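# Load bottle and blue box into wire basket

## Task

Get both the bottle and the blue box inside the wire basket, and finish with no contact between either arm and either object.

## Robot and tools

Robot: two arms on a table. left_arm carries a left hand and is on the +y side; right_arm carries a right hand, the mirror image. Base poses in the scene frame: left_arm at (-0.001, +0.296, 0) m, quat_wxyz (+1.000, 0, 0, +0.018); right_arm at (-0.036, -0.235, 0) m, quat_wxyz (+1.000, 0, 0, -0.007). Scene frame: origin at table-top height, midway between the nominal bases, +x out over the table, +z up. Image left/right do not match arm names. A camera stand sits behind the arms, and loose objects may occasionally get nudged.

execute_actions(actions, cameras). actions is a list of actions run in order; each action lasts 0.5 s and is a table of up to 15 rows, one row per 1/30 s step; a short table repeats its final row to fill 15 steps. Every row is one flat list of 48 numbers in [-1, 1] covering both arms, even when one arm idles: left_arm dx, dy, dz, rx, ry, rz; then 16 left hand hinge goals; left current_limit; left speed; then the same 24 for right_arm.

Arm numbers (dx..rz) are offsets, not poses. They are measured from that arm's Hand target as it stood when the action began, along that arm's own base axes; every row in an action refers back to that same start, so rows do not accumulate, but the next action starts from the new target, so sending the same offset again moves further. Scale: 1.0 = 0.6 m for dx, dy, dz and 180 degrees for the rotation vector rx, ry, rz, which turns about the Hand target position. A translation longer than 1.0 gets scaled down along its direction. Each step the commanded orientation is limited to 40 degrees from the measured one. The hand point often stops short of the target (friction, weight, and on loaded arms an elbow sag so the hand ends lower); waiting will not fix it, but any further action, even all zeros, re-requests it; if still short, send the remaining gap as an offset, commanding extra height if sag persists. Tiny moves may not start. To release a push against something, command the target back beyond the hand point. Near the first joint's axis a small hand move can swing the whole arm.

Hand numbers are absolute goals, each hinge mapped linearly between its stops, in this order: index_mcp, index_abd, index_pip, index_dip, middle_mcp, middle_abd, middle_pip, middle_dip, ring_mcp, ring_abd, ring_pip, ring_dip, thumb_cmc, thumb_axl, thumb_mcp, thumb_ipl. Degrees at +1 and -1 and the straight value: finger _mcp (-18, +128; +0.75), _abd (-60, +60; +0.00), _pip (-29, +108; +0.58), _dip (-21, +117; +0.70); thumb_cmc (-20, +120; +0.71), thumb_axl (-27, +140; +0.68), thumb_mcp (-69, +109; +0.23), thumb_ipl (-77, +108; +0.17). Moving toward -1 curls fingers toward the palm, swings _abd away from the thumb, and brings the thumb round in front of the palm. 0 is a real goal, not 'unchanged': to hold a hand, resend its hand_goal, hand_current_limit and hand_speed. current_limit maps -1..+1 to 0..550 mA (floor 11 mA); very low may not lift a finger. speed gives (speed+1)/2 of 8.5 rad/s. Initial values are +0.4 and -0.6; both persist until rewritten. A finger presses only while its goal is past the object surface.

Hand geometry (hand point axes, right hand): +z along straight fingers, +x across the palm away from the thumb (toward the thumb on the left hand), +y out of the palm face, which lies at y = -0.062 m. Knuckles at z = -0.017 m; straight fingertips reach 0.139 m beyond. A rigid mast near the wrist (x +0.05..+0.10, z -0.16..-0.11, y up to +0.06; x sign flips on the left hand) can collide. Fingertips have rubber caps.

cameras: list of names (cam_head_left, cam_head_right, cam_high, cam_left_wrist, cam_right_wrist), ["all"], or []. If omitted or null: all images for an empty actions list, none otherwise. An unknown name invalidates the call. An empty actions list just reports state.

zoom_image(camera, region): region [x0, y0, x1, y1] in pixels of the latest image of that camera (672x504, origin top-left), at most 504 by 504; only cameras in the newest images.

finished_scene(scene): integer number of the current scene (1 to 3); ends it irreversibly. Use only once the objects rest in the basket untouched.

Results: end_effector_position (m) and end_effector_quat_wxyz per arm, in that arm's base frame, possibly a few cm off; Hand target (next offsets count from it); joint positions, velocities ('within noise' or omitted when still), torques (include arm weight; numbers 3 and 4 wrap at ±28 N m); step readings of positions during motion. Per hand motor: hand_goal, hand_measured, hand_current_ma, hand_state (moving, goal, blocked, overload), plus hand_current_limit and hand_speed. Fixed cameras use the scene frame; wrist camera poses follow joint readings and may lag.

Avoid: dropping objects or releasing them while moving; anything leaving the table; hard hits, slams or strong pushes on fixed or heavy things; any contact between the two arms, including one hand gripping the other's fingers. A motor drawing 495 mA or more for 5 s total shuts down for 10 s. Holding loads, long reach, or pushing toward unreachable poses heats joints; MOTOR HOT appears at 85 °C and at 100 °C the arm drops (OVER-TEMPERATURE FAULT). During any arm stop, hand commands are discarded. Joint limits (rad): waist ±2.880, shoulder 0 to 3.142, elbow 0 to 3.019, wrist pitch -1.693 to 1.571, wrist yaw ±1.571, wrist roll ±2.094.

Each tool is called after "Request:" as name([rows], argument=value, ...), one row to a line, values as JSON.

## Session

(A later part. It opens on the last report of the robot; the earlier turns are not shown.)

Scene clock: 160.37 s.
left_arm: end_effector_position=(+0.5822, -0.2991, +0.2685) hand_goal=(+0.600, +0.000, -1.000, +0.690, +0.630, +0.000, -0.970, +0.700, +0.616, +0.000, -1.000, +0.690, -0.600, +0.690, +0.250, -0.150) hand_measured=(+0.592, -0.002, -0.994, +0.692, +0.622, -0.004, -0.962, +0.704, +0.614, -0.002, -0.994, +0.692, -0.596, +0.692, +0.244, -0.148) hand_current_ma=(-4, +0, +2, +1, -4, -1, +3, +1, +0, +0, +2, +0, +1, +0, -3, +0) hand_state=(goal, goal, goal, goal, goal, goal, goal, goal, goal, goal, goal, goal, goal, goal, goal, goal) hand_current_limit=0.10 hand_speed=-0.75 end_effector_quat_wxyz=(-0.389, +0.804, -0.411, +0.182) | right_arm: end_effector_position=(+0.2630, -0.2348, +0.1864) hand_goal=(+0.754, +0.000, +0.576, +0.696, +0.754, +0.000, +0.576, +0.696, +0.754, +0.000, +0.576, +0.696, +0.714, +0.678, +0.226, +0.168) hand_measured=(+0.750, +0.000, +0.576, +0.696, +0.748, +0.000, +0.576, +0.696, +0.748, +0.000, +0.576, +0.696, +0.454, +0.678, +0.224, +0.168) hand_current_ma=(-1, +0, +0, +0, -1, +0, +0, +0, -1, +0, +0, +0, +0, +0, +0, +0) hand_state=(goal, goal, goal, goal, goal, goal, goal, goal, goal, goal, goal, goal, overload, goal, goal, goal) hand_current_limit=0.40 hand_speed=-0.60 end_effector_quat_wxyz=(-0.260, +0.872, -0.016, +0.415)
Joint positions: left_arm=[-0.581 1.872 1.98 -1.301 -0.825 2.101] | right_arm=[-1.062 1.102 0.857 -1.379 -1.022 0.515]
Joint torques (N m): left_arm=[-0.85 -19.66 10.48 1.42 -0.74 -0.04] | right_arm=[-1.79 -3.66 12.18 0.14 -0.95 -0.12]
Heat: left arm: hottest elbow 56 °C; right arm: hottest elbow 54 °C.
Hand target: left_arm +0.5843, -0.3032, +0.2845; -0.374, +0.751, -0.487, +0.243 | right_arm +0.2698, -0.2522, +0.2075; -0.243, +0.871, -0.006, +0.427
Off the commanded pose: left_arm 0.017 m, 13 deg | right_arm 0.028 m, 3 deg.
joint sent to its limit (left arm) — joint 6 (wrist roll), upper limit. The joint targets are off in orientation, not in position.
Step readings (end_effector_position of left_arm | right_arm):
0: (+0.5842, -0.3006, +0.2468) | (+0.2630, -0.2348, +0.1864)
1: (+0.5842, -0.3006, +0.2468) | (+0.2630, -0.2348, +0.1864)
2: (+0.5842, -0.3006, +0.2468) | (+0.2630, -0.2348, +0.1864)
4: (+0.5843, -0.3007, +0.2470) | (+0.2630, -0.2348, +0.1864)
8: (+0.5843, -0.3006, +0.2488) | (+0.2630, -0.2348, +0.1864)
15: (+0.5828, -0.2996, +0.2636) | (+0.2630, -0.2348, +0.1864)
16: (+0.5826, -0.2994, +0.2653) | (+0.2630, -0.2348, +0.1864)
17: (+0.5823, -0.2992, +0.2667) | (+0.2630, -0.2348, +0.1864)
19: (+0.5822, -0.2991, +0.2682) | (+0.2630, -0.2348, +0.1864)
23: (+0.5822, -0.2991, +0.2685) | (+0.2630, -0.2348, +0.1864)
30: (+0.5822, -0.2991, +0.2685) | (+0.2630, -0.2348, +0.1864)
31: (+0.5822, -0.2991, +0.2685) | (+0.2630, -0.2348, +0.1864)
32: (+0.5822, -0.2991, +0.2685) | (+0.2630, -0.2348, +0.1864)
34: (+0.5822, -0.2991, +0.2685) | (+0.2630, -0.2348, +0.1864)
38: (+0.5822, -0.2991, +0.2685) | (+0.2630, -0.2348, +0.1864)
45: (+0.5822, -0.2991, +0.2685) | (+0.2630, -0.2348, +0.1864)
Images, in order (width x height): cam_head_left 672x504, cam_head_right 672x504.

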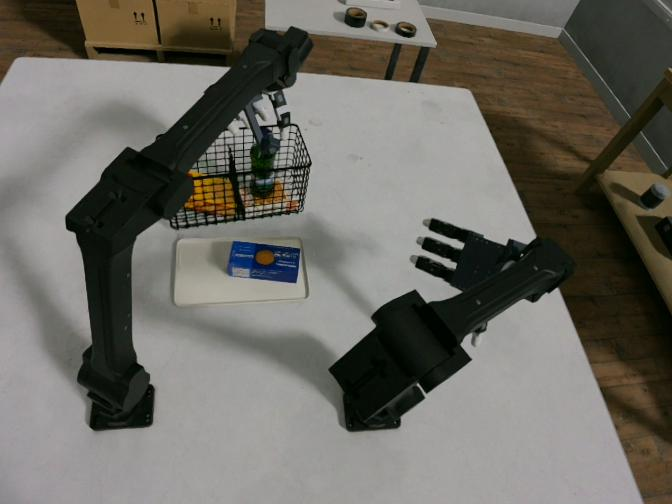

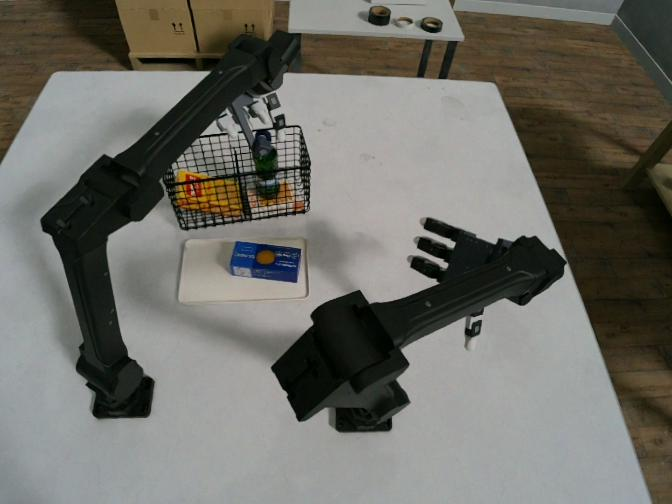

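Request:
execute_actions([
  [[0,0,0.05,0,0,0,0.7,0,-1,0.69,0.7,0,-0.97,0.7,0.616,0,-1,0.69,-0.62,0.68,0.4,-0.15,0.1,-0.7,0,0,0,0,0,0,0.754,0,0.576,0.696,0.754,0,0.576,0.696,0.754,0,0.576,0.696,0.714,0.678,0.226,0.168,0.4,-0.6]],
  [[0,0,0.12,0,0,0,0.8,0,-0.9,0.69,0.7,0,-0.97,0.7,0.616,0,-1,0.69,-0.65,0.678,0.5,-0.15,0.3,-0.6,0,0,0,0,0,0,0.754,0,0.576,0.696,0.754,0,0.576,0.696,0.754,0,0.576,0.696,0.714,0.678,0.226,0.168,0.4,-0.6]],
  [[-0.09,0.03,0.02,0,0,0,0.9,0,-0.85,0.69,0.616,0,-1,0.69,0.616,0,-1,0.69,-0.75,0.678,0.53,-0.157,0.4,-0.5,0,0,0,0,0,0,0.754,0,0.576,0.696,0.754,0,0.576,0.696,0.754,0,0.576,0.696,0.714,0.678,0.226,0.168,0.4,-0.6]],
  [[-0.12,0.04,0,0,0,0,0.9,0,-0.85,0.69,0.616,0,-1,0.69,0.616,0,-1,0.69,-0.75,0.678,0.53,-0.157,0.4,-0.5,0,0,0,0,0,0,0.754,0,0.576,0.696,0.754,0,0.576,0.696,0.754,0,0.576,0.696,0.714,0.678,0.226,0.168,0.4,-0.6]],
  [[-0.13,0.042,-0.05,0,0,0,0.9,0,-0.85,0.69,0.616,0,-1,0.69,0.616,0,-1,0.69,-0.75,0.678,0.53,-0.157,0.4,-0.5,0,0,0,0,0,0,0.754,0,0.576,0.696,0.754,0,0.576,0.696,0.754,0,0.576,0.696,0.714,0.678,0.226,0.168,0.4,-0.6]],
], cameras=["cam_head_left", "cam_head_right", "cam_high"])

Request:
zoom_image(camera="cam_head_right", region=[150, 100, 350, 320])

Request:
zoom_image(camera="cam_head_left", region=[150, 100, 350, 320])

Scene clock: 186.83 s.
left_arm: end_effector_position=(+0.3808, -0.2305, +0.3648) hand_goal=(+0.900, +0.000, -0.850, +0.690, +0.616, +0.000, -1.000, +0.690, +0.616, +0.000, -1.000, +0.690, -0.750, +0.678, +0.530, -0.156) hand_measured=(+0.894, -0.002, -0.852, +0.692, +0.614, -0.002, -0.994, +0.694, +0.614, -0.002, -0.994, +0.692, -0.746, +0.680, +0.522, -0.154) hand_current_ma=(-2, +0, +0, +1, +0, +0, +2, +1, +0, +0, +2, +0, +1, +0, -4, +0) hand_state=(goal, goal, goal, goal, goal, goal, goal, goal, goal, goal, goal, goal, goal, goal, goal, goal) hand_current_limit=0.40 hand_speed=-0.50 end_effector_quat_wxyz=(-0.386, +0.774, -0.453, +0.215) | right_arm: end_effector_position=(+0.2630, -0.2348, +0.1864) hand_goal=(+0.754, +0.000, +0.576, +0.696, +0.754, +0.000, +0.576, +0.696, +0.754, +0.000, +0.576, +0.696, +0.714, +0.678, +0.226, +0.168) hand_measured=(+0.750, +0.000, +0.576, +0.696, +0.748, +0.000, +0.576, +0.696, +0.748, +0.000, +0.576, +0.696, +0.454, +0.678, +0.224, +0.168) hand_current_ma=(-1, +0, +0, +0, -1, +0, +0, +0, -1, +0, +0, +0, +0, +0, +0, +0) hand_state=(goal, goal, goal, goal, goal, goal, goal, goal, goal, goal, goal, goal, overload, goal, goal, goal) hand_current_limit=0.40 hand_speed=-0.60 end_effector_quat_wxyz=(-0.260, +0.872, -0.016, +0.415)
Joint positions: left_arm=[-0.711 1.317 1.561 -1.419 -0.85 2.101] | right_arm=[-1.062 1.102 0.857 -1.379 -1.022 0.515]
Joint torques (N m): left_arm=[-1.55 -9.82 9.44 1.46 -0.92 -0.03] | right_arm=[-1.67 -3.66 12.18 0.14 -0.95 -0.14]
Heat: left arm: hottest elbow 56 °C; right arm: hottest elbow 54 °C.
Hand target: left_arm +0.3803, -0.2360, +0.3684; -0.374, +0.751, -0.487, +0.243 | right_arm +0.2698, -0.2522, +0.2075; -0.243, +0.871, -0.006, +0.427
Off the commanded pose: left_arm 0.007 m, 6 deg | right_arm 0.028 m, 3 deg.
joint sent to its limit (left arm) — joint 6 (wrist roll), upper limit. The joint targets are off in orientation, not in position.
Step readings (end_effector_position of left_arm | right_arm):
0: (+0.5822, -0.2991, +0.2685) | (+0.2630, -0.2348, +0.1864)
1: (+0.5822, -0.2991, +0.2685) | (+0.2630, -0.2348, +0.1864)
2: (+0.5821, -0.2991, +0.2684) | (+0.2630, -0.2348, +0.1864)
4: (+0.5804, -0.2979, +0.2680) | (+0.2630, -0.2348, +0.1864)
8: (+0.5776, -0.2961, +0.2711) | (+0.2630, -0.2348, +0.1864)
15: (+0.5785, -0.2967, +0.2798) | (+0.2630, -0.2348, +0.1864)
16: (+0.5783, -0.2965, +0.2806) | (+0.2630, -0.2348, +0.1864)
17: (+0.5772, -0.2958, +0.2832) | (+0.2630, -0.2348, +0.1864)
19: (+0.5755, -0.2947, +0.2938) | (+0.2630, -0.2348, +0.1864)
23: (+0.5773, -0.2949, +0.3361) | (+0.2630, -0.2348, +0.1864)
30: (+0.5758, -0.2942, +0.3843) | (+0.2630, -0.2348, +0.1864)
31: (+0.5755, -0.2943, +0.3863) | (+0.2630, -0.2348, +0.1864)
32: (+0.5741, -0.2936, +0.3866) | (+0.2630, -0.2348, +0.1864)
34: (+0.5683, -0.2909, +0.3829) | (+0.2630, -0.2348, +0.1864)
38: (+0.5520, -0.2833, +0.3754) | (+0.2630, -0.2348, +0.1864)
45: (+0.5383, -0.2810, +0.3851) | (+0.2630, -0.2348, +0.1864)
46: (+0.5367, -0.2810, +0.3863) | (+0.2630, -0.2348, +0.1864)
47: (+0.5325, -0.2799, +0.3853) | (+0.2630, -0.2348, +0.1864)
49: (+0.5158, -0.2722, +0.3780) | (+0.2630, -0.2348, +0.1864)
53: (+0.4801, -0.2590, +0.3729) | (+0.2630, -0.2348, +0.1864)
60: (+0.4589, -0.2555, +0.3988) | (+0.2630, -0.2348, +0.1864)
61: (+0.4581, -0.2550, +0.4001) | (+0.2630, -0.2348, +0.1864)
62: (+0.4547, -0.2539, +0.3981) | (+0.2630, -0.2348, +0.1864)
64: (+0.4389, -0.2460, +0.3832) | (+0.2630, -0.2348, +0.1864)
68: (+0.3979, -0.2309, +0.3539) | (+0.2630, -0.2348, +0.1864)
75: (+0.3817, -0.2320, +0.3639) | (+0.2630, -0.2348, +0.1864)
Images, in order (width x height): cam_head_left 672x504, cam_head_right 672x504, cam_high 672x504.

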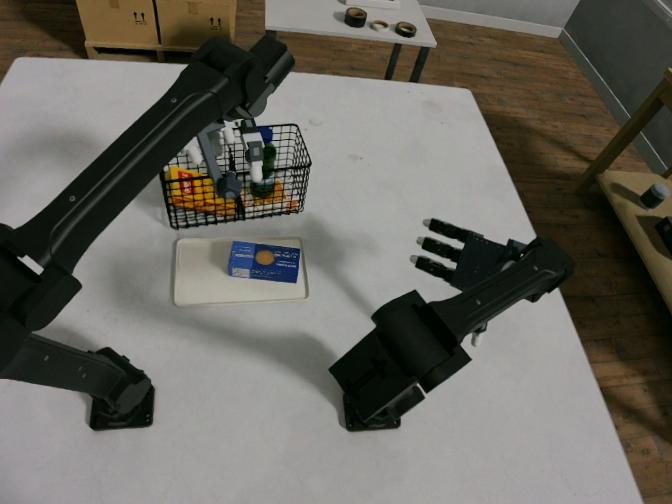

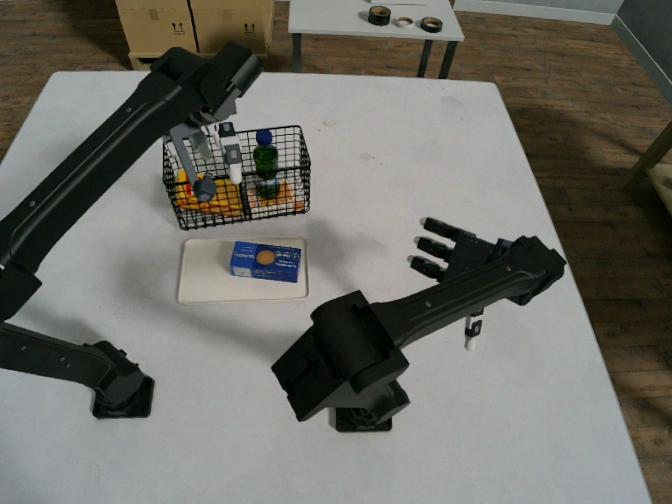

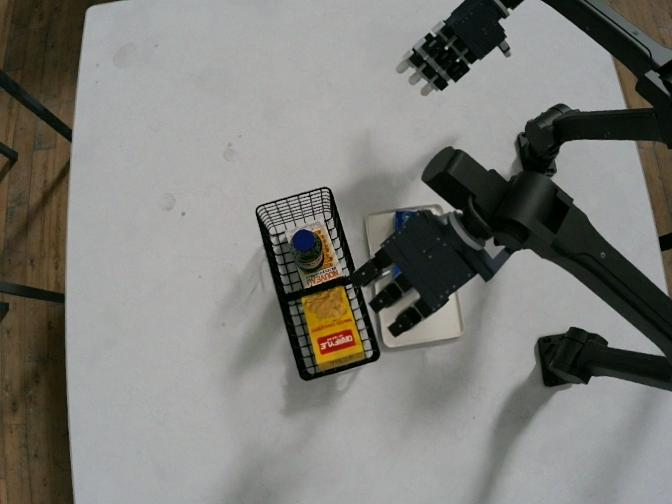

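Scaled by 2.291 from the camera's 672x504 image, which has a finer 960x720 frame.

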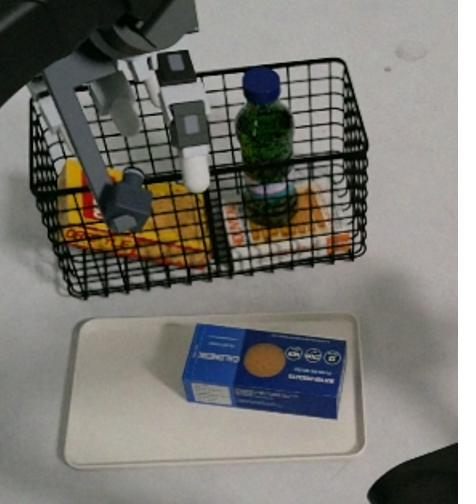

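Scaled by 2.291 from the camera's 672x504 image, which has a finer 960x720 frame.

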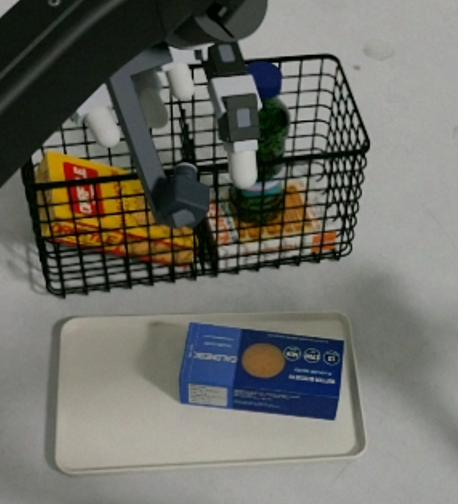

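Request:
execute_actions([
  [[-0.003,-0.007,-0.11,0,0,0,0.9,0,-0.85,0.69,0.616,0,-1,0.69,0.616,0,-1,0.69,-0.8,0.678,0.53,-0.157,0.4,-0.5,0,0,0,0,0,0,0.754,0,0.576,0.696,0.754,0,0.576,0.696,0.754,0,0.576,0.696,0.714,0.678,0.226,0.168,0.4,-0.6]],
  [[0,0,-0.12,0,0,0,0.9,0,-0.85,0.69,0.616,0,-1,0.69,0.616,0,-1,0.69,-0.8,0.678,0.53,-0.157,0.4,-0.5,0,0,0,0,0,0,0.754,0,0.576,0.696,0.754,0,0.576,0.696,0.754,0,0.576,0.696,0.714,0.678,0.226,0.168,0.4,-0.6]],
  [[0,0,-0.12,0,0,0,0.9,0,-0.85,0.69,0.616,0,-1,0.69,0.616,0,-1,0.69,-0.8,0.678,0.53,-0.157,0.4,-0.5,0,0,0,0,0,0,0.754,0,0.576,0.696,0.754,0,0.576,0.696,0.754,0,0.576,0.696,0.714,0.678,0.226,0.168,0.4,-0.6]],
], cameras=["cam_head_left", "cam_head_right", "cam_high"])

Request:
zoom_image(camera="cam_head_right", region=[150, 150, 330, 320])

Request:
zoom_image(camera="cam_head_left", region=[150, 150, 330, 320])

Scene clock: 197.90 s.
left_arm: end_effector_position=(+0.3735, -0.2364, +0.1633) hand_goal=(+0.900, +0.000, -0.850, +0.690, +0.616, +0.000, -1.000, +0.690, +0.616, +0.000, -1.000, +0.690, -0.800, +0.678, +0.530, -0.156) hand_measured=(+0.904, +0.000, -0.850, +0.692, +0.614, -0.002, -0.994, +0.694, +0.614, -0.002, -0.994, +0.692, -0.796, +0.680, +0.524, -0.154) hand_current_ma=(+1, +0, +0, +1, +0, +0, +2, +1, +0, +0, +2, +0, +1, +0, -4, +0) hand_state=(goal, goal, goal, goal, goal, goal, goal, goal, goal, goal, goal, goal, goal, goal, goal, goal) hand_current_limit=0.40 hand_speed=-0.50 end_effector_quat_wxyz=(-0.385, +0.768, -0.459, +0.225) | right_arm: end_effector_position=(+0.2630, -0.2348, +0.1864) hand_goal=(+0.754, +0.000, +0.576, +0.696, +0.754, +0.000, +0.576, +0.696, +0.754, +0.000, +0.576, +0.696, +0.714, +0.678, +0.226, +0.168) hand_measured=(+0.750, +0.000, +0.576, +0.696, +0.748, +0.000, +0.576, +0.696, +0.748, +0.000, +0.576, +0.696, +0.454, +0.678, +0.224, +0.168) hand_current_ma=(-1, +0, +0, +0, -1, +0, +0, +0, -1, +0, +0, +0, +0, +0, +0, +0) hand_state=(goal, goal, goal, goal, goal, goal, goal, goal, goal, goal, goal, goal, overload, goal, goal, goal) hand_current_limit=0.40 hand_speed=-0.60 end_effector_quat_wxyz=(-0.260, +0.872, -0.016, +0.415)
Joint positions: left_arm=[-0.735 1.314 1.021 -0.87 -0.856 2.1] | right_arm=[-1.062 1.102 0.857 -1.379 -1.022 0.515]
Joint torques (N m): left_arm=[-0.38 -8 9.18 1.89 -0.67 -0.03] | right_arm=[-1.49 -4.07 12.1 0.14 -0.92 -0.14]
Heat: left arm: hottest elbow 54 °C; right arm: hottest elbow 55 °C.
Hand target: left_arm +0.3786, -0.2402, +0.1584; -0.374, +0.751, -0.487, +0.243 | right_arm +0.2698, -0.2522, +0.2075; -0.243, +0.871, -0.006, +0.427
Off the commanded pose: left_arm 0.008 m, 5 deg | right_arm 0.028 m, 3 deg.
joint sent to its limit (left arm) — joint 6 (wrist roll), upper limit. The joint targets are off in orientation, not in position.
Step readings (end_effector_position of left_arm | right_arm):
0: (+0.3808, -0.2305, +0.3648) | (+0.2630, -0.2348, +0.1864)
1: (+0.3810, -0.2307, +0.3642) | (+0.2630, -0.2348, +0.1864)
2: (+0.3822, -0.2315, +0.3618) | (+0.2630, -0.2348, +0.1864)
4: (+0.3820, -0.2318, +0.3471) | (+0.2630, -0.2348, +0.1864)
8: (+0.3764, -0.2286, +0.3073) | (+0.2630, -0.2348, +0.1864)
15: (+0.3783, -0.2332, +0.2929) | (+0.2630, -0.2348, +0.1864)
16: (+0.3788, -0.2337, +0.2926) | (+0.2630, -0.2348, +0.1864)
17: (+0.3804, -0.2348, +0.2907) | (+0.2630, -0.2348, +0.1864)
19: (+0.3814, -0.2356, +0.2778) | (+0.2630, -0.2348, +0.1864)
23: (+0.3744, -0.2299, +0.2384) | (+0.2630, -0.2348, +0.1864)
30: (+0.3766, -0.2319, +0.2222) | (+0.2630, -0.2348, +0.1864)
31: (+0.3771, -0.2323, +0.2220) | (+0.2630, -0.2348, +0.1864)
32: (+0.3788, -0.2336, +0.2203) | (+0.2630, -0.2348, +0.1864)
34: (+0.3810, -0.2355, +0.2086) | (+0.2630, -0.2348, +0.1864)
38: (+0.3750, -0.2372, +0.1875) | (+0.2630, -0.2348, +0.1864)
45: (+0.3733, -0.2362, +0.1632) | (+0.2630, -0.2348, +0.1864)
Images, in order (width x height): cam_head_left 672x504, cam_head_right 672x504, cam_high 672x504.

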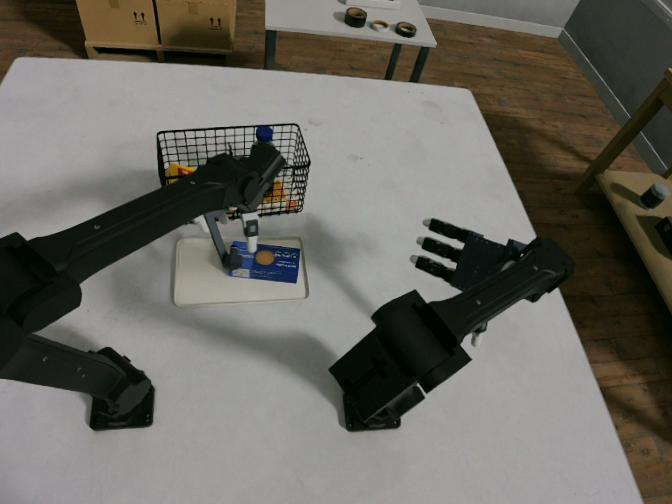

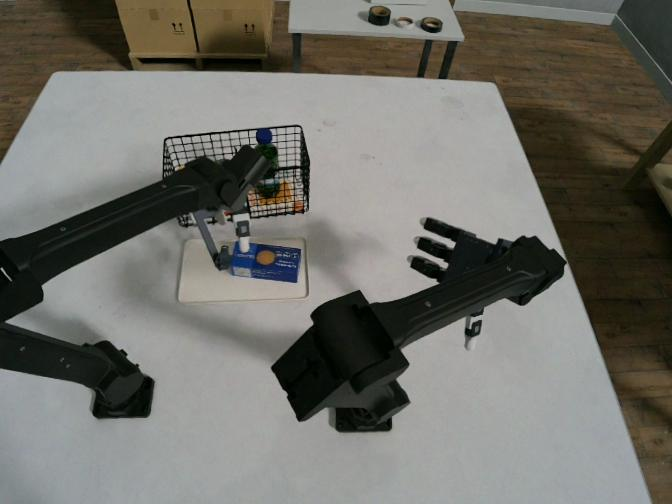

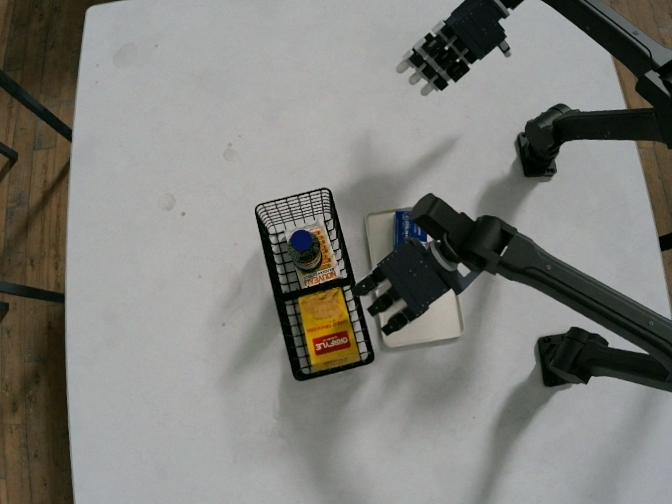

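Scaled by 2.800 from the camera's 672x504 image, which has a finer 960x720 frame.

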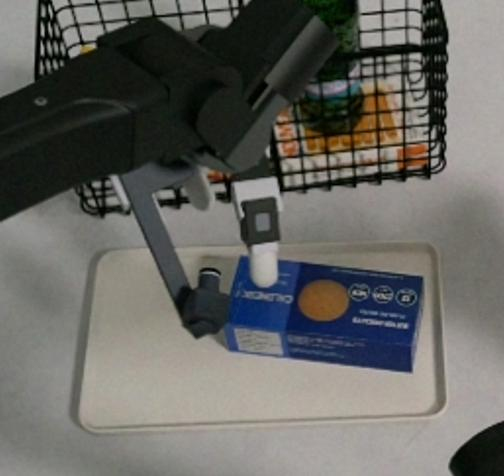

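Scaled by 2.800 from the camera's 672x504 image, which has a finer 960x720 frame.

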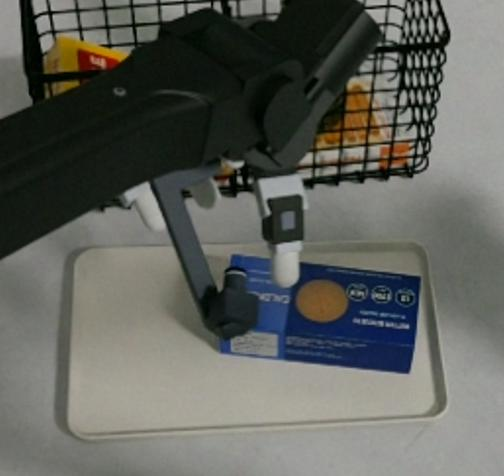

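Request:
execute_actions([
  [[-0.01,0.003,0.03,0,0,0,0.72,0,-0.95,0.69,0.616,0,-1,0.69,0.616,0,-1,0.69,-0.8,0.678,0.53,-0.157,0.4,-0.5,0,0,0,0,0,0,0.754,0,0.576,0.696,0.754,0,0.576,0.696,0.754,0,0.576,0.696,0.714,0.678,0.226,0.168,0.4,-0.6]],
  [[0,0,-0.07,0,0,0,0.72,0,-0.95,0.69,0.616,0,-1,0.69,0.616,0,-1,0.69,-0.8,0.678,0.53,-0.157,0.4,-0.5,0,0,0,0,0,0,0.754,0,0.576,0.696,0.754,0,0.576,0.696,0.754,0,0.576,0.696,0.714,0.678,0.226,0.168,0.4,-0.6]],
  [[0,0,-0.05,0,0,0,0.72,0,-0.95,0.69,0.616,0,-1,0.69,0.616,0,-1,0.69,-0.8,0.678,0.53,-0.157,0.4,-0.5,0,0,0,0,0,0,0.754,0,0.576,0.696,0.754,0,0.576,0.696,0.754,0,0.576,0.696,0.714,0.678,0.226,0.168,0.4,-0.6]],
  [[0,0,0,0,0,0,0.9,0,-0.85,0.69,0.616,0,-1,0.69,0.616,0,-1,0.69,-0.8,0.678,0.53,-0.157,0.3,-0.6,0,0,0,0,0,0,0.754,0,0.576,0.696,0.754,0,0.576,0.696,0.754,0,0.576,0.696,0.714,0.678,0.226,0.168,0.4,-0.6]],
], cameras=["cam_head_left", "cam_head_right", "cam_high"])

Request:
zoom_image(camera="cam_head_right", region=[150, 150, 330, 320])

Request:
zoom_image(camera="cam_high", region=[250, 180, 480, 400])

Scene clock: 224.80 s.
left_arm: end_effector_position=(+0.3680, -0.2341, +0.0983) hand_goal=(+0.900, +0.000, -0.850, +0.690, +0.616, +0.000, -1.000, +0.690, +0.616, +0.000, -1.000, +0.690, -0.800, +0.678, +0.530, -0.156) hand_measured=(+0.886, +0.002, -0.852, +0.692, +0.614, -0.002, -0.994, +0.694, +0.614, -0.002, -0.994, +0.692, -0.796, +0.680, +0.524, -0.154) hand_current_ma=(-8, +0, +0, +1, +0, +0, +2, +1, +0, +0, +2, +0, +1, +0, -4, +0) hand_state=(goal, goal, goal, goal, goal, goal, goal, goal, goal, goal, goal, goal, goal, goal, goal, goal) hand_current_limit=0.30 hand_speed=-0.60 end_effector_quat_wxyz=(-0.385, +0.768, -0.464, +0.218) | right_arm: end_effector_position=(+0.2630, -0.2348, +0.1864) hand_goal=(+0.754, +0.000, +0.576, +0.696, +0.754, +0.000, +0.576, +0.696, +0.754, +0.000, +0.576, +0.696, +0.714, +0.678, +0.226, +0.168) hand_measured=(+0.750, +0.000, +0.576, +0.696, +0.748, +0.000, +0.576, +0.696, +0.748, +0.000, +0.576, +0.696, +0.454, +0.678, +0.224, +0.168) hand_current_ma=(-1, +0, +0, +0, -1, +0, +0, +0, -1, +0, +0, +0, +0, +0, +0, +0) hand_state=(goal, goal, goal, goal, goal, goal, goal, goal, goal, goal, goal, goal, overload, goal, goal, goal) hand_current_limit=0.40 hand_speed=-0.60 end_effector_quat_wxyz=(-0.260, +0.872, -0.016, +0.415)
Joint positions: left_arm=[-0.738 1.377 0.901 -0.703 -0.852 2.1] | right_arm=[-1.062 1.102 0.857 -1.379 -1.022 0.515]
Joint torques (N m): left_arm=[-0.79 -9.82 9.14 1.43 -0.89 -0.02] | right_arm=[-1.73 -3.96 12.11 0.18 -0.93 -0.15]
Heat: left arm: hottest elbow 53 °C; right arm: hottest elbow 55 °C.
Hand target: left_arm +0.3726, -0.2385, +0.1045; -0.374, +0.751, -0.487, +0.243 | right_arm +0.2698, -0.2522, +0.2075; -0.243, +0.871, -0.006, +0.427
Off the commanded pose: left_arm 0.009 m, 4 deg | right_arm 0.028 m, 3 deg.
joint sent to its limit (left arm) — joint 6 (wrist roll), upper limit. The joint targets are off in orientation, not in position.
Step readings (end_effector_position of left_arm | right_arm):
0: (+0.3735, -0.2364, +0.1633) | (+0.2630, -0.2348, +0.1864)
1: (+0.3735, -0.2363, +0.1633) | (+0.2630, -0.2348, +0.1864)
2: (+0.3736, -0.2362, +0.1635) | (+0.2630, -0.2348, +0.1864)
4: (+0.3733, -0.2358, +0.1660) | (+0.2630, -0.2348, +0.1864)
8: (+0.3708, -0.2345, +0.1653) | (+0.2630, -0.2348, +0.1864)
15: (+0.3697, -0.2335, +0.1648) | (+0.2630, -0.2348, +0.1864)
16: (+0.3697, -0.2335, +0.1648) | (+0.2630, -0.2348, +0.1864)
17: (+0.3700, -0.2338, +0.1644) | (+0.2630, -0.2348, +0.1864)
19: (+0.3720, -0.2355, +0.1612) | (+0.2630, -0.2348, +0.1864)
23: (+0.3731, -0.2360, +0.1545) | (+0.2630, -0.2348, +0.1864)
30: (+0.3745, -0.2369, +0.1524) | (+0.2630, -0.2348, +0.1864)
31: (+0.3744, -0.2369, +0.1521) | (+0.2630, -0.2348, +0.1864)
32: (+0.3748, -0.2372, +0.1512) | (+0.2630, -0.2348, +0.1864)
34: (+0.3762, -0.2378, +0.1478) | (+0.2630, -0.2348, +0.1864)
38: (+0.3745, -0.2369, +0.1358) | (+0.2630, -0.2348, +0.1864)
45: (+0.3673, -0.2334, +0.1009) | (+0.2630, -0.2348, +0.1864)
46: (+0.3669, -0.2332, +0.0987) | (+0.2630, -0.2348, +0.1864)
47: (+0.3670, -0.2332, +0.0980) | (+0.2630, -0.2348, +0.1864)
49: (+0.3674, -0.2335, +0.0980) | (+0.2630, -0.2348, +0.1864)
53: (+0.3679, -0.2340, +0.0982) | (+0.2630, -0.2348, +0.1864)
60: (+0.3680, -0.2341, +0.0983) | (+0.2630, -0.2348, +0.1864)
Images, in order (width x height): cam_head_left 672x504, cam_head_right 672x504, cam_high 672x504.

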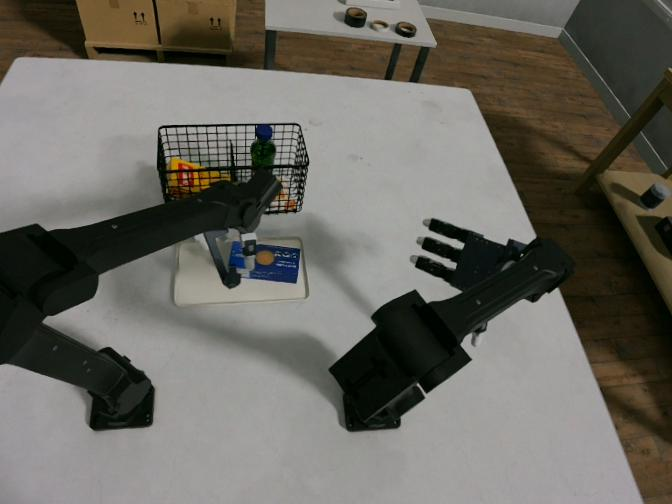

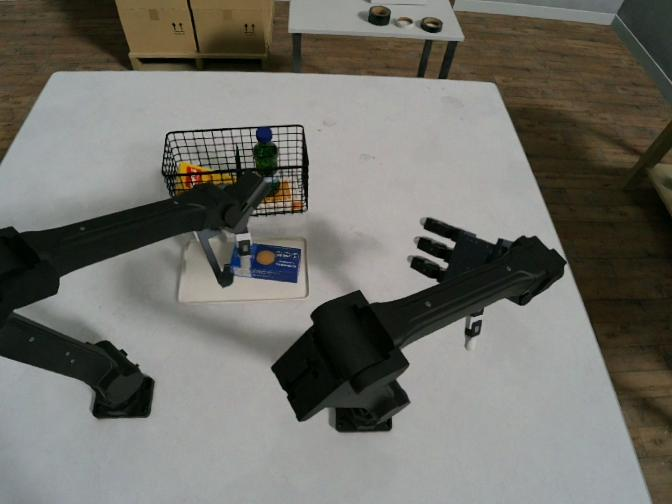

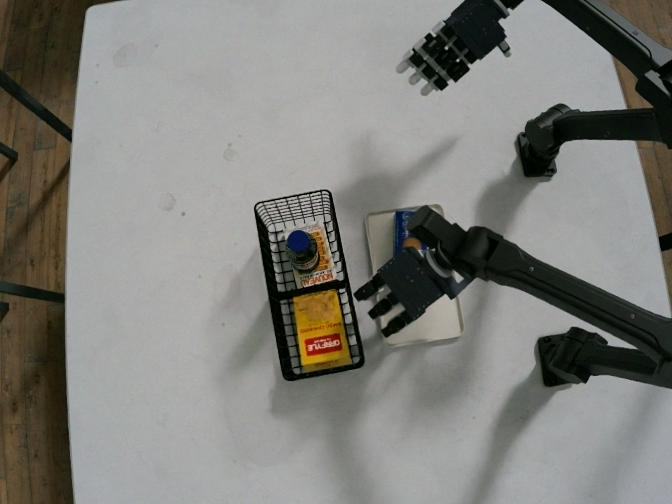

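Scaled by 2.800 from the camera's 672x504 image, which has a finer 960x720 frame.

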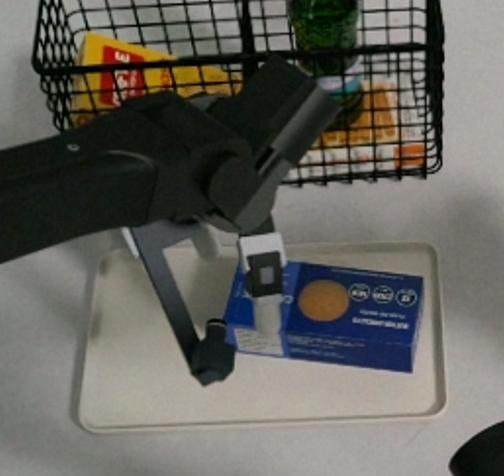

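Scaled by 2.191 from the camera's 672x504 image, which has a finer 960x720 frame.

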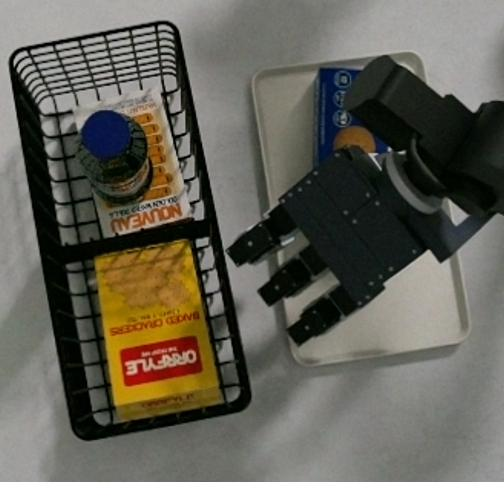

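Request:
execute_actions([
  [[0.006,0,-0.05,0,0,0,0.88,0,-0.87,0.68,0.616,0,-1,0.69,0.616,0,-1,0.69,-0.8,0.678,0.53,-0.157,0.4,-0.6,0,0,0,0,0,0,0.754,0,0.576,0.696,0.754,0,0.576,0.696,0.754,0,0.576,0.696,0.714,0.678,0.226,0.168,0.4,-0.6]],
  [[0,0,-0.05,0,0,0,0.84,0,-0.9,0.66,0.616,0,-1,0.69,0.616,0,-1,0.69,-0.8,0.678,0.5,-0.157,0.4,-0.6,0,0,0,0,0,0,0.754,0,0.576,0.696,0.754,0,0.576,0.696,0.754,0,0.576,0.696,0.714,0.678,0.226,0.168,0.4,-0.6]],
], cameras=["cam_head_left", "cam_head_right", "cam_high"])

Request:
zoom_image(camera="cam_head_right", region=[150, 150, 330, 320])

Request:
zoom_image(camera="cam_head_left", region=[150, 150, 330, 320])

Scene clock: 233.83 s.
left_arm: end_effector_position=(+0.3715, -0.2374, +0.0430) hand_goal=(+0.840, +0.000, -0.900, +0.660, +0.616, +0.000, -1.000, +0.690, +0.616, +0.000, -1.000, +0.690, -0.800, +0.678, +0.500, -0.156) hand_measured=(+0.838, +0.002, -0.894, +0.664, +0.614, -0.002, -0.994, +0.694, +0.614, -0.002, -0.994, +0.692, -0.796, +0.680, +0.498, -0.154) hand_current_ma=(-1, +0, +2, +1, +0, +0, +2, +1, +0, +0, +2, +0, +1, +0, +0, +0) hand_state=(goal, goal, goal, goal, goal, goal, goal, goal, goal, goal, goal, goal, goal, goal, goal, goal) hand_current_limit=0.40 hand_speed=-0.60 end_effector_quat_wxyz=(-0.383, +0.768, -0.462, +0.223) | right_arm: end_effector_position=(+0.2630, -0.2348, +0.1864) hand_goal=(+0.754, +0.000, +0.576, +0.696, +0.754, +0.000, +0.576, +0.696, +0.754, +0.000, +0.576, +0.696, +0.714, +0.678, +0.226, +0.168) hand_measured=(+0.750, +0.000, +0.576, +0.696, +0.748, +0.000, +0.576, +0.696, +0.748, +0.000, +0.576, +0.696, +0.454, +0.678, +0.224, +0.168) hand_current_ma=(-1, +0, +0, +0, -1, +0, +0, +0, -1, +0, +0, +0, +0, +0, +0, +0) hand_state=(goal, goal, goal, goal, goal, goal, goal, goal, goal, goal, goal, goal, overload, goal, goal, goal) hand_current_limit=0.40 hand_speed=-0.60 end_effector_quat_wxyz=(-0.260, +0.872, -0.016, +0.415)
Joint positions: left_arm=[-0.738 1.472 0.827 -0.523 -0.851 2.1] | right_arm=[-1.062 1.102 0.857 -1.379 -1.022 0.515]
Joint torques (N m): left_arm=[-0.21 -9.93 8.06 1.39 -0.9 -0.02] | right_arm=[-1.14 -4.13 12.19 0.17 -0.93 -0.12]
Heat: left arm: hottest elbow 52 °C; right arm: hottest elbow 55 °C.
Hand target: left_arm +0.3761, -0.2384, +0.0444; -0.374, +0.751, -0.487, +0.243 | right_arm +0.2698, -0.2522, +0.2075; -0.243, +0.871, -0.006, +0.427
Off the commanded pose: left_arm 0.005 m, 4 deg | right_arm 0.028 m, 3 deg.
joint sent to its limit (left arm) — joint 6 (wrist roll), upper limit. The joint targets are off in orientation, not in position.
Step readings (end_effector_position of left_arm | right_arm):
0: (+0.3680, -0.2341, +0.0983) | (+0.2630, -0.2348, +0.1864)
1: (+0.3681, -0.2342, +0.0983) | (+0.2630, -0.2348, +0.1864)
2: (+0.3688, -0.2349, +0.0981) | (+0.2630, -0.2348, +0.1864)
4: (+0.3717, -0.2375, +0.0961) | (+0.2630, -0.2348, +0.1864)
8: (+0.3727, -0.2383, +0.0844) | (+0.2630, -0.2348, +0.1864)
15: (+0.3708, -0.2367, +0.0722) | (+0.2630, -0.2348, +0.1864)
16: (+0.3712, -0.2371, +0.0724) | (+0.2630, -0.2348, +0.1864)
17: (+0.3722, -0.2379, +0.0722) | (+0.2630, -0.2348, +0.1864)
19: (+0.3742, -0.2398, +0.0691) | (+0.2630, -0.2348, +0.1864)
23: (+0.3731, -0.2385, +0.0545) | (+0.2630, -0.2348, +0.1864)
30: (+0.3708, -0.2368, +0.0427) | (+0.2630, -0.2348, +0.1864)
Images, in order (width x height): cam_head_left 672x504, cam_head_right 672x504, cam_high 672x504.

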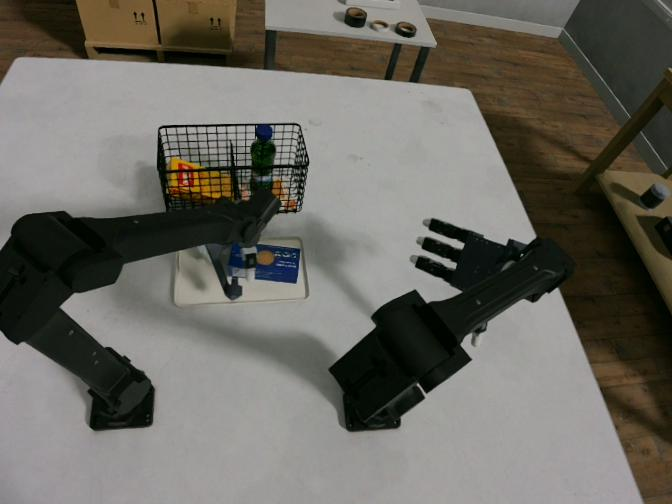

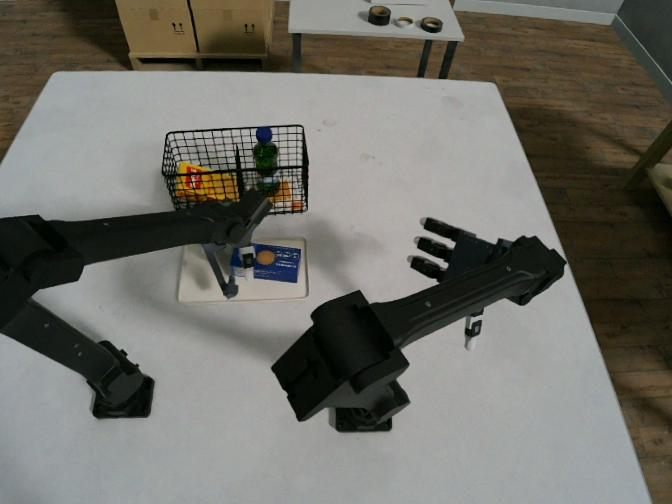

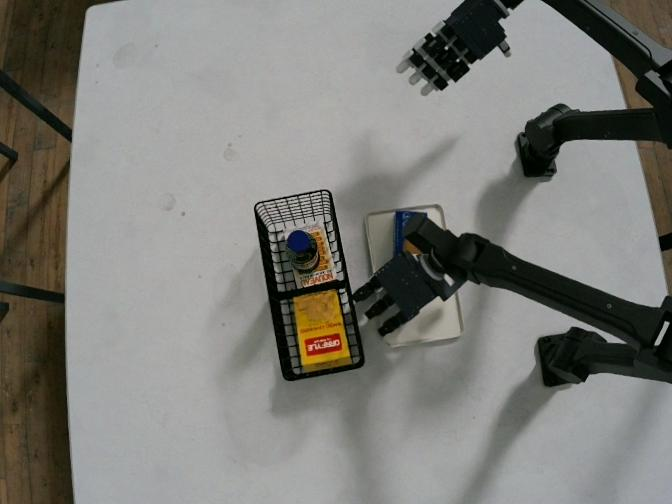

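Scaled by 2.800 from the camera's 672x504 image, which has a finer 960x720 frame.

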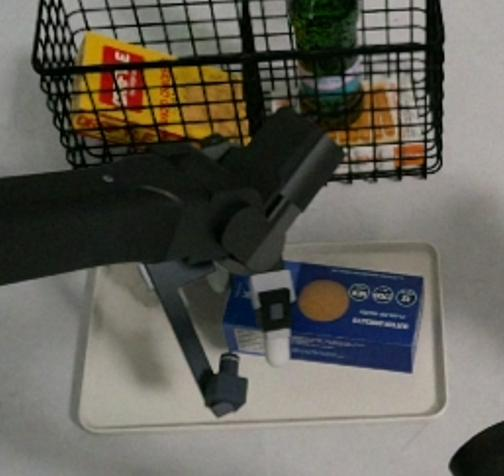

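Scaled by 2.800 from the camera's 672x504 image, which has a finer 960x720 frame.

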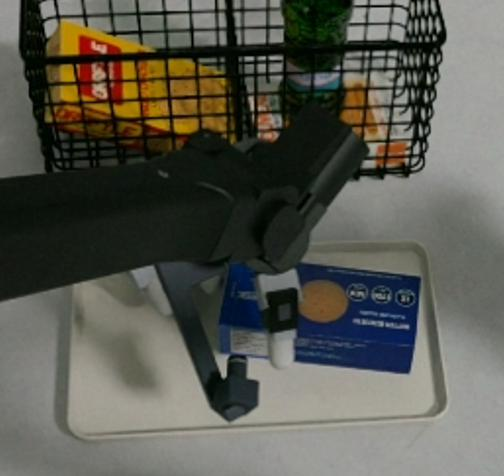

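Request:
execute_actions([
  [[0,-0.03,0,0,0,0,0.84,0,-0.9,0.66,0.616,0,-1,0.69,0.616,0,-1,0.69,-0.59,0.678,0.53,-0.157,0.4,-0.6,0,0,0,0,0,0,0.754,0,0.576,0.696,0.754,0,0.576,0.696,0.754,0,0.576,0.696,0.714,0.678,0.226,0.168,0.4,-0.6]],
  [[-0.045,0,0,0,0,0,0.84,0,-0.9,0.66,0.616,0,-1,0.69,0.616,0,-1,0.69,-0.59,0.678,0.53,-0.157,0.4,-0.6,0,0,0,0,0,0,0.754,0,0.576,0.696,0.754,0,0.576,0.696,0.754,0,0.576,0.696,0.714,0.678,0.226,0.168,0.4,-0.6]],
  [[-0.045,0,0,0,0,0,0.84,0,-0.9,0.66,0.616,0,-1,0.69,0.616,0,-1,0.69,-0.59,0.678,0.53,-0.157,0.4,-0.6,0,0,0,0,0,0,0.754,0,0.576,0.696,0.754,0,0.576,0.696,0.754,0,0.576,0.696,0.714,0.678,0.226,0.168,0.4,-0.6]],
], cameras=["cam_head_left", "cam_head_right", "cam_high"])

Request:
zoom_image(camera="cam_head_right", region=[150, 150, 330, 320])

Request:
zoom_image(camera="cam_head_left", region=[150, 150, 330, 320])

Request:
zoom_image(camera="cam_high", region=[250, 180, 480, 400])

Scene clock: 253.17 s.
left_arm: end_effector_position=(+0.3242, -0.2506, +0.0380) hand_goal=(+0.840, +0.000, -0.900, +0.660, +0.616, +0.000, -1.000, +0.690, +0.616, +0.000, -1.000, +0.690, -0.590, +0.678, +0.530, -0.156) hand_measured=(+0.840, +0.002, -0.894, +0.664, +0.614, -0.002, -0.994, +0.692, +0.614, -0.002, -0.994, +0.692, -0.592, +0.680, +0.522, -0.154) hand_current_ma=(+0, +0, +2, +1, +0, +0, +2, +0, +0, +0, +2, +0, +0, +0, -5, +0) hand_state=(goal, goal, goal, goal, goal, goal, goal, goal, goal, goal, goal, goal, goal, goal, goal, goal) hand_current_limit=0.40 hand_speed=-0.60 end_effector_quat_wxyz=(-0.377, +0.750, -0.491, +0.233) | right_arm: end_effector_position=(+0.2630, -0.2348, +0.1864) hand_goal=(+0.754, +0.000, +0.576, +0.696, +0.754, +0.000, +0.576, +0.696, +0.754, +0.000, +0.576, +0.696, +0.714, +0.678, +0.226, +0.168) hand_measured=(+0.750, +0.000, +0.576, +0.696, +0.748, +0.000, +0.576, +0.696, +0.748, +0.000, +0.576, +0.696, +0.454, +0.678, +0.224, +0.168) hand_current_ma=(-1, +0, +0, +0, -1, +0, +0, +0, -1, +0, +0, +0, +0, +0, +0, +0) hand_state=(goal, goal, goal, goal, goal, goal, goal, goal, goal, goal, goal, goal, overload, goal, goal, goal) hand_current_limit=0.40 hand_speed=-0.60 end_effector_quat_wxyz=(-0.260, +0.872, -0.016, +0.415)
Joint positions: left_arm=[-0.845 1.418 0.757 -0.554 -0.867 2.05] | right_arm=[-1.062 1.102 0.857 -1.379 -1.022 0.515]
Joint torques (N m): left_arm=[-1.67 -10.11 7.82 0.46 -0.97 -0.21] | right_arm=[-0.91 -4.01 12.11 0.18 -0.91 -0.14]
Heat: left arm: hottest elbow 50 °C; right arm: hottest elbow 55 °C.
Hand target: left_arm +0.3220, -0.2565, +0.0444; -0.374, +0.751, -0.488, +0.243 | right_arm +0.2698, -0.2522, +0.2075; -0.243, +0.871, -0.006, +0.427
Off the commanded pose: left_arm 0.009 m, 1 deg | right_arm 0.028 m, 3 deg.
Step readings (end_effector_position of left_arm | right_arm):
0: (+0.3715, -0.2375, +0.0430) | (+0.2630, -0.2348, +0.1864)
1: (+0.3715, -0.2375, +0.0430) | (+0.2630, -0.2348, +0.1864)
2: (+0.3715, -0.2375, +0.0429) | (+0.2630, -0.2348, +0.1864)
4: (+0.3711, -0.2378, +0.0423) | (+0.2630, -0.2348, +0.1864)
8: (+0.3691, -0.2393, +0.0382) | (+0.2630, -0.2348, +0.1864)
15: (+0.3674, -0.2408, +0.0354) | (+0.2630, -0.2348, +0.1864)
16: (+0.3673, -0.2410, +0.0354) | (+0.2630, -0.2348, +0.1864)
17: (+0.3670, -0.2414, +0.0354) | (+0.2630, -0.2348, +0.1864)
19: (+0.3648, -0.2434, +0.0356) | (+0.2630, -0.2348, +0.1864)
23: (+0.3543, -0.2468, +0.0359) | (+0.2630, -0.2348, +0.1864)
30: (+0.3495, -0.2484, +0.0366) | (+0.2630, -0.2348, +0.1864)
31: (+0.3493, -0.2484, +0.0366) | (+0.2630, -0.2348, +0.1864)
32: (+0.3482, -0.2487, +0.0364) | (+0.2630, -0.2348, +0.1864)
34: (+0.3431, -0.2481, +0.0365) | (+0.2630, -0.2348, +0.1864)
38: (+0.3287, -0.2489, +0.0371) | (+0.2630, -0.2348, +0.1864)
45: (+0.3244, -0.2505, +0.0380) | (+0.2630, -0.2348, +0.1864)
Images, in order (width x height): cam_head_left 672x504, cam_head_right 672x504, cam_high 672x504.

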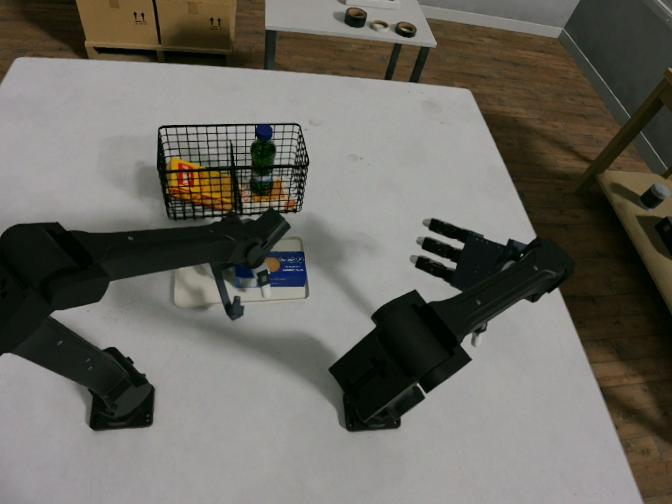

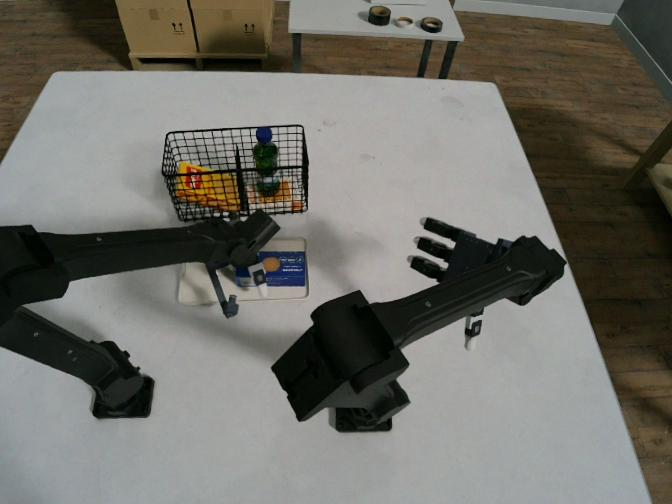

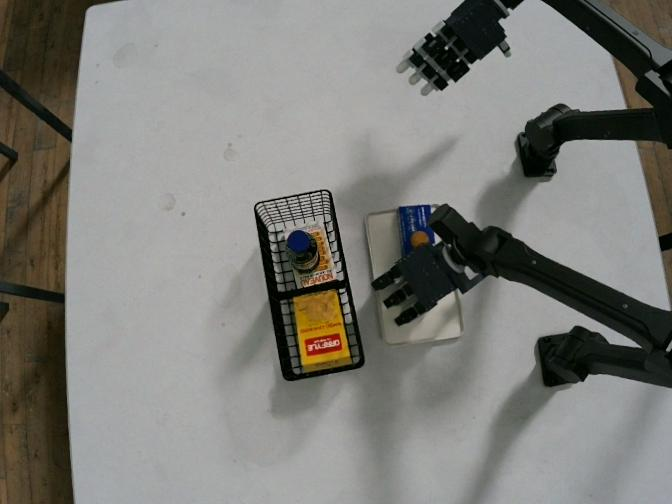

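Scaled by 2.800 from the camera's 672x504 image, which has a finer 960x720 frame.

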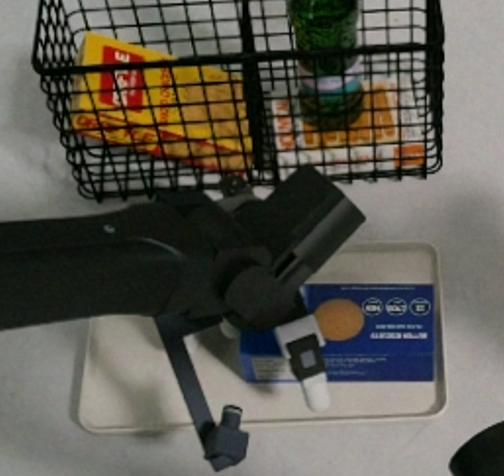

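Scaled by 2.800 from the camera's 672x504 image, which has a finer 960x720 frame.

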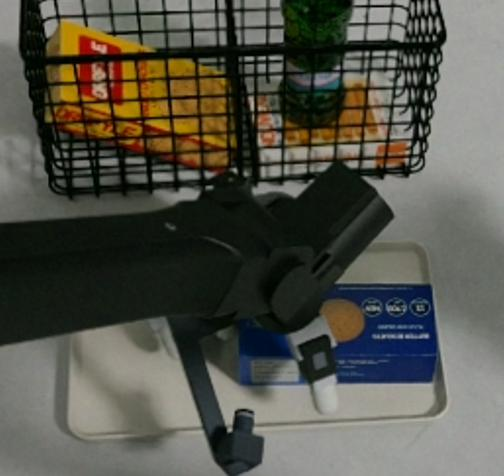

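Scaled by 2.191 from the camera's 672x504 image, which has a finer 960x720 frame.

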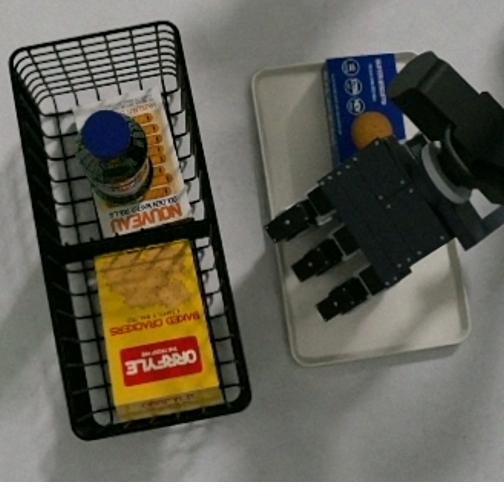

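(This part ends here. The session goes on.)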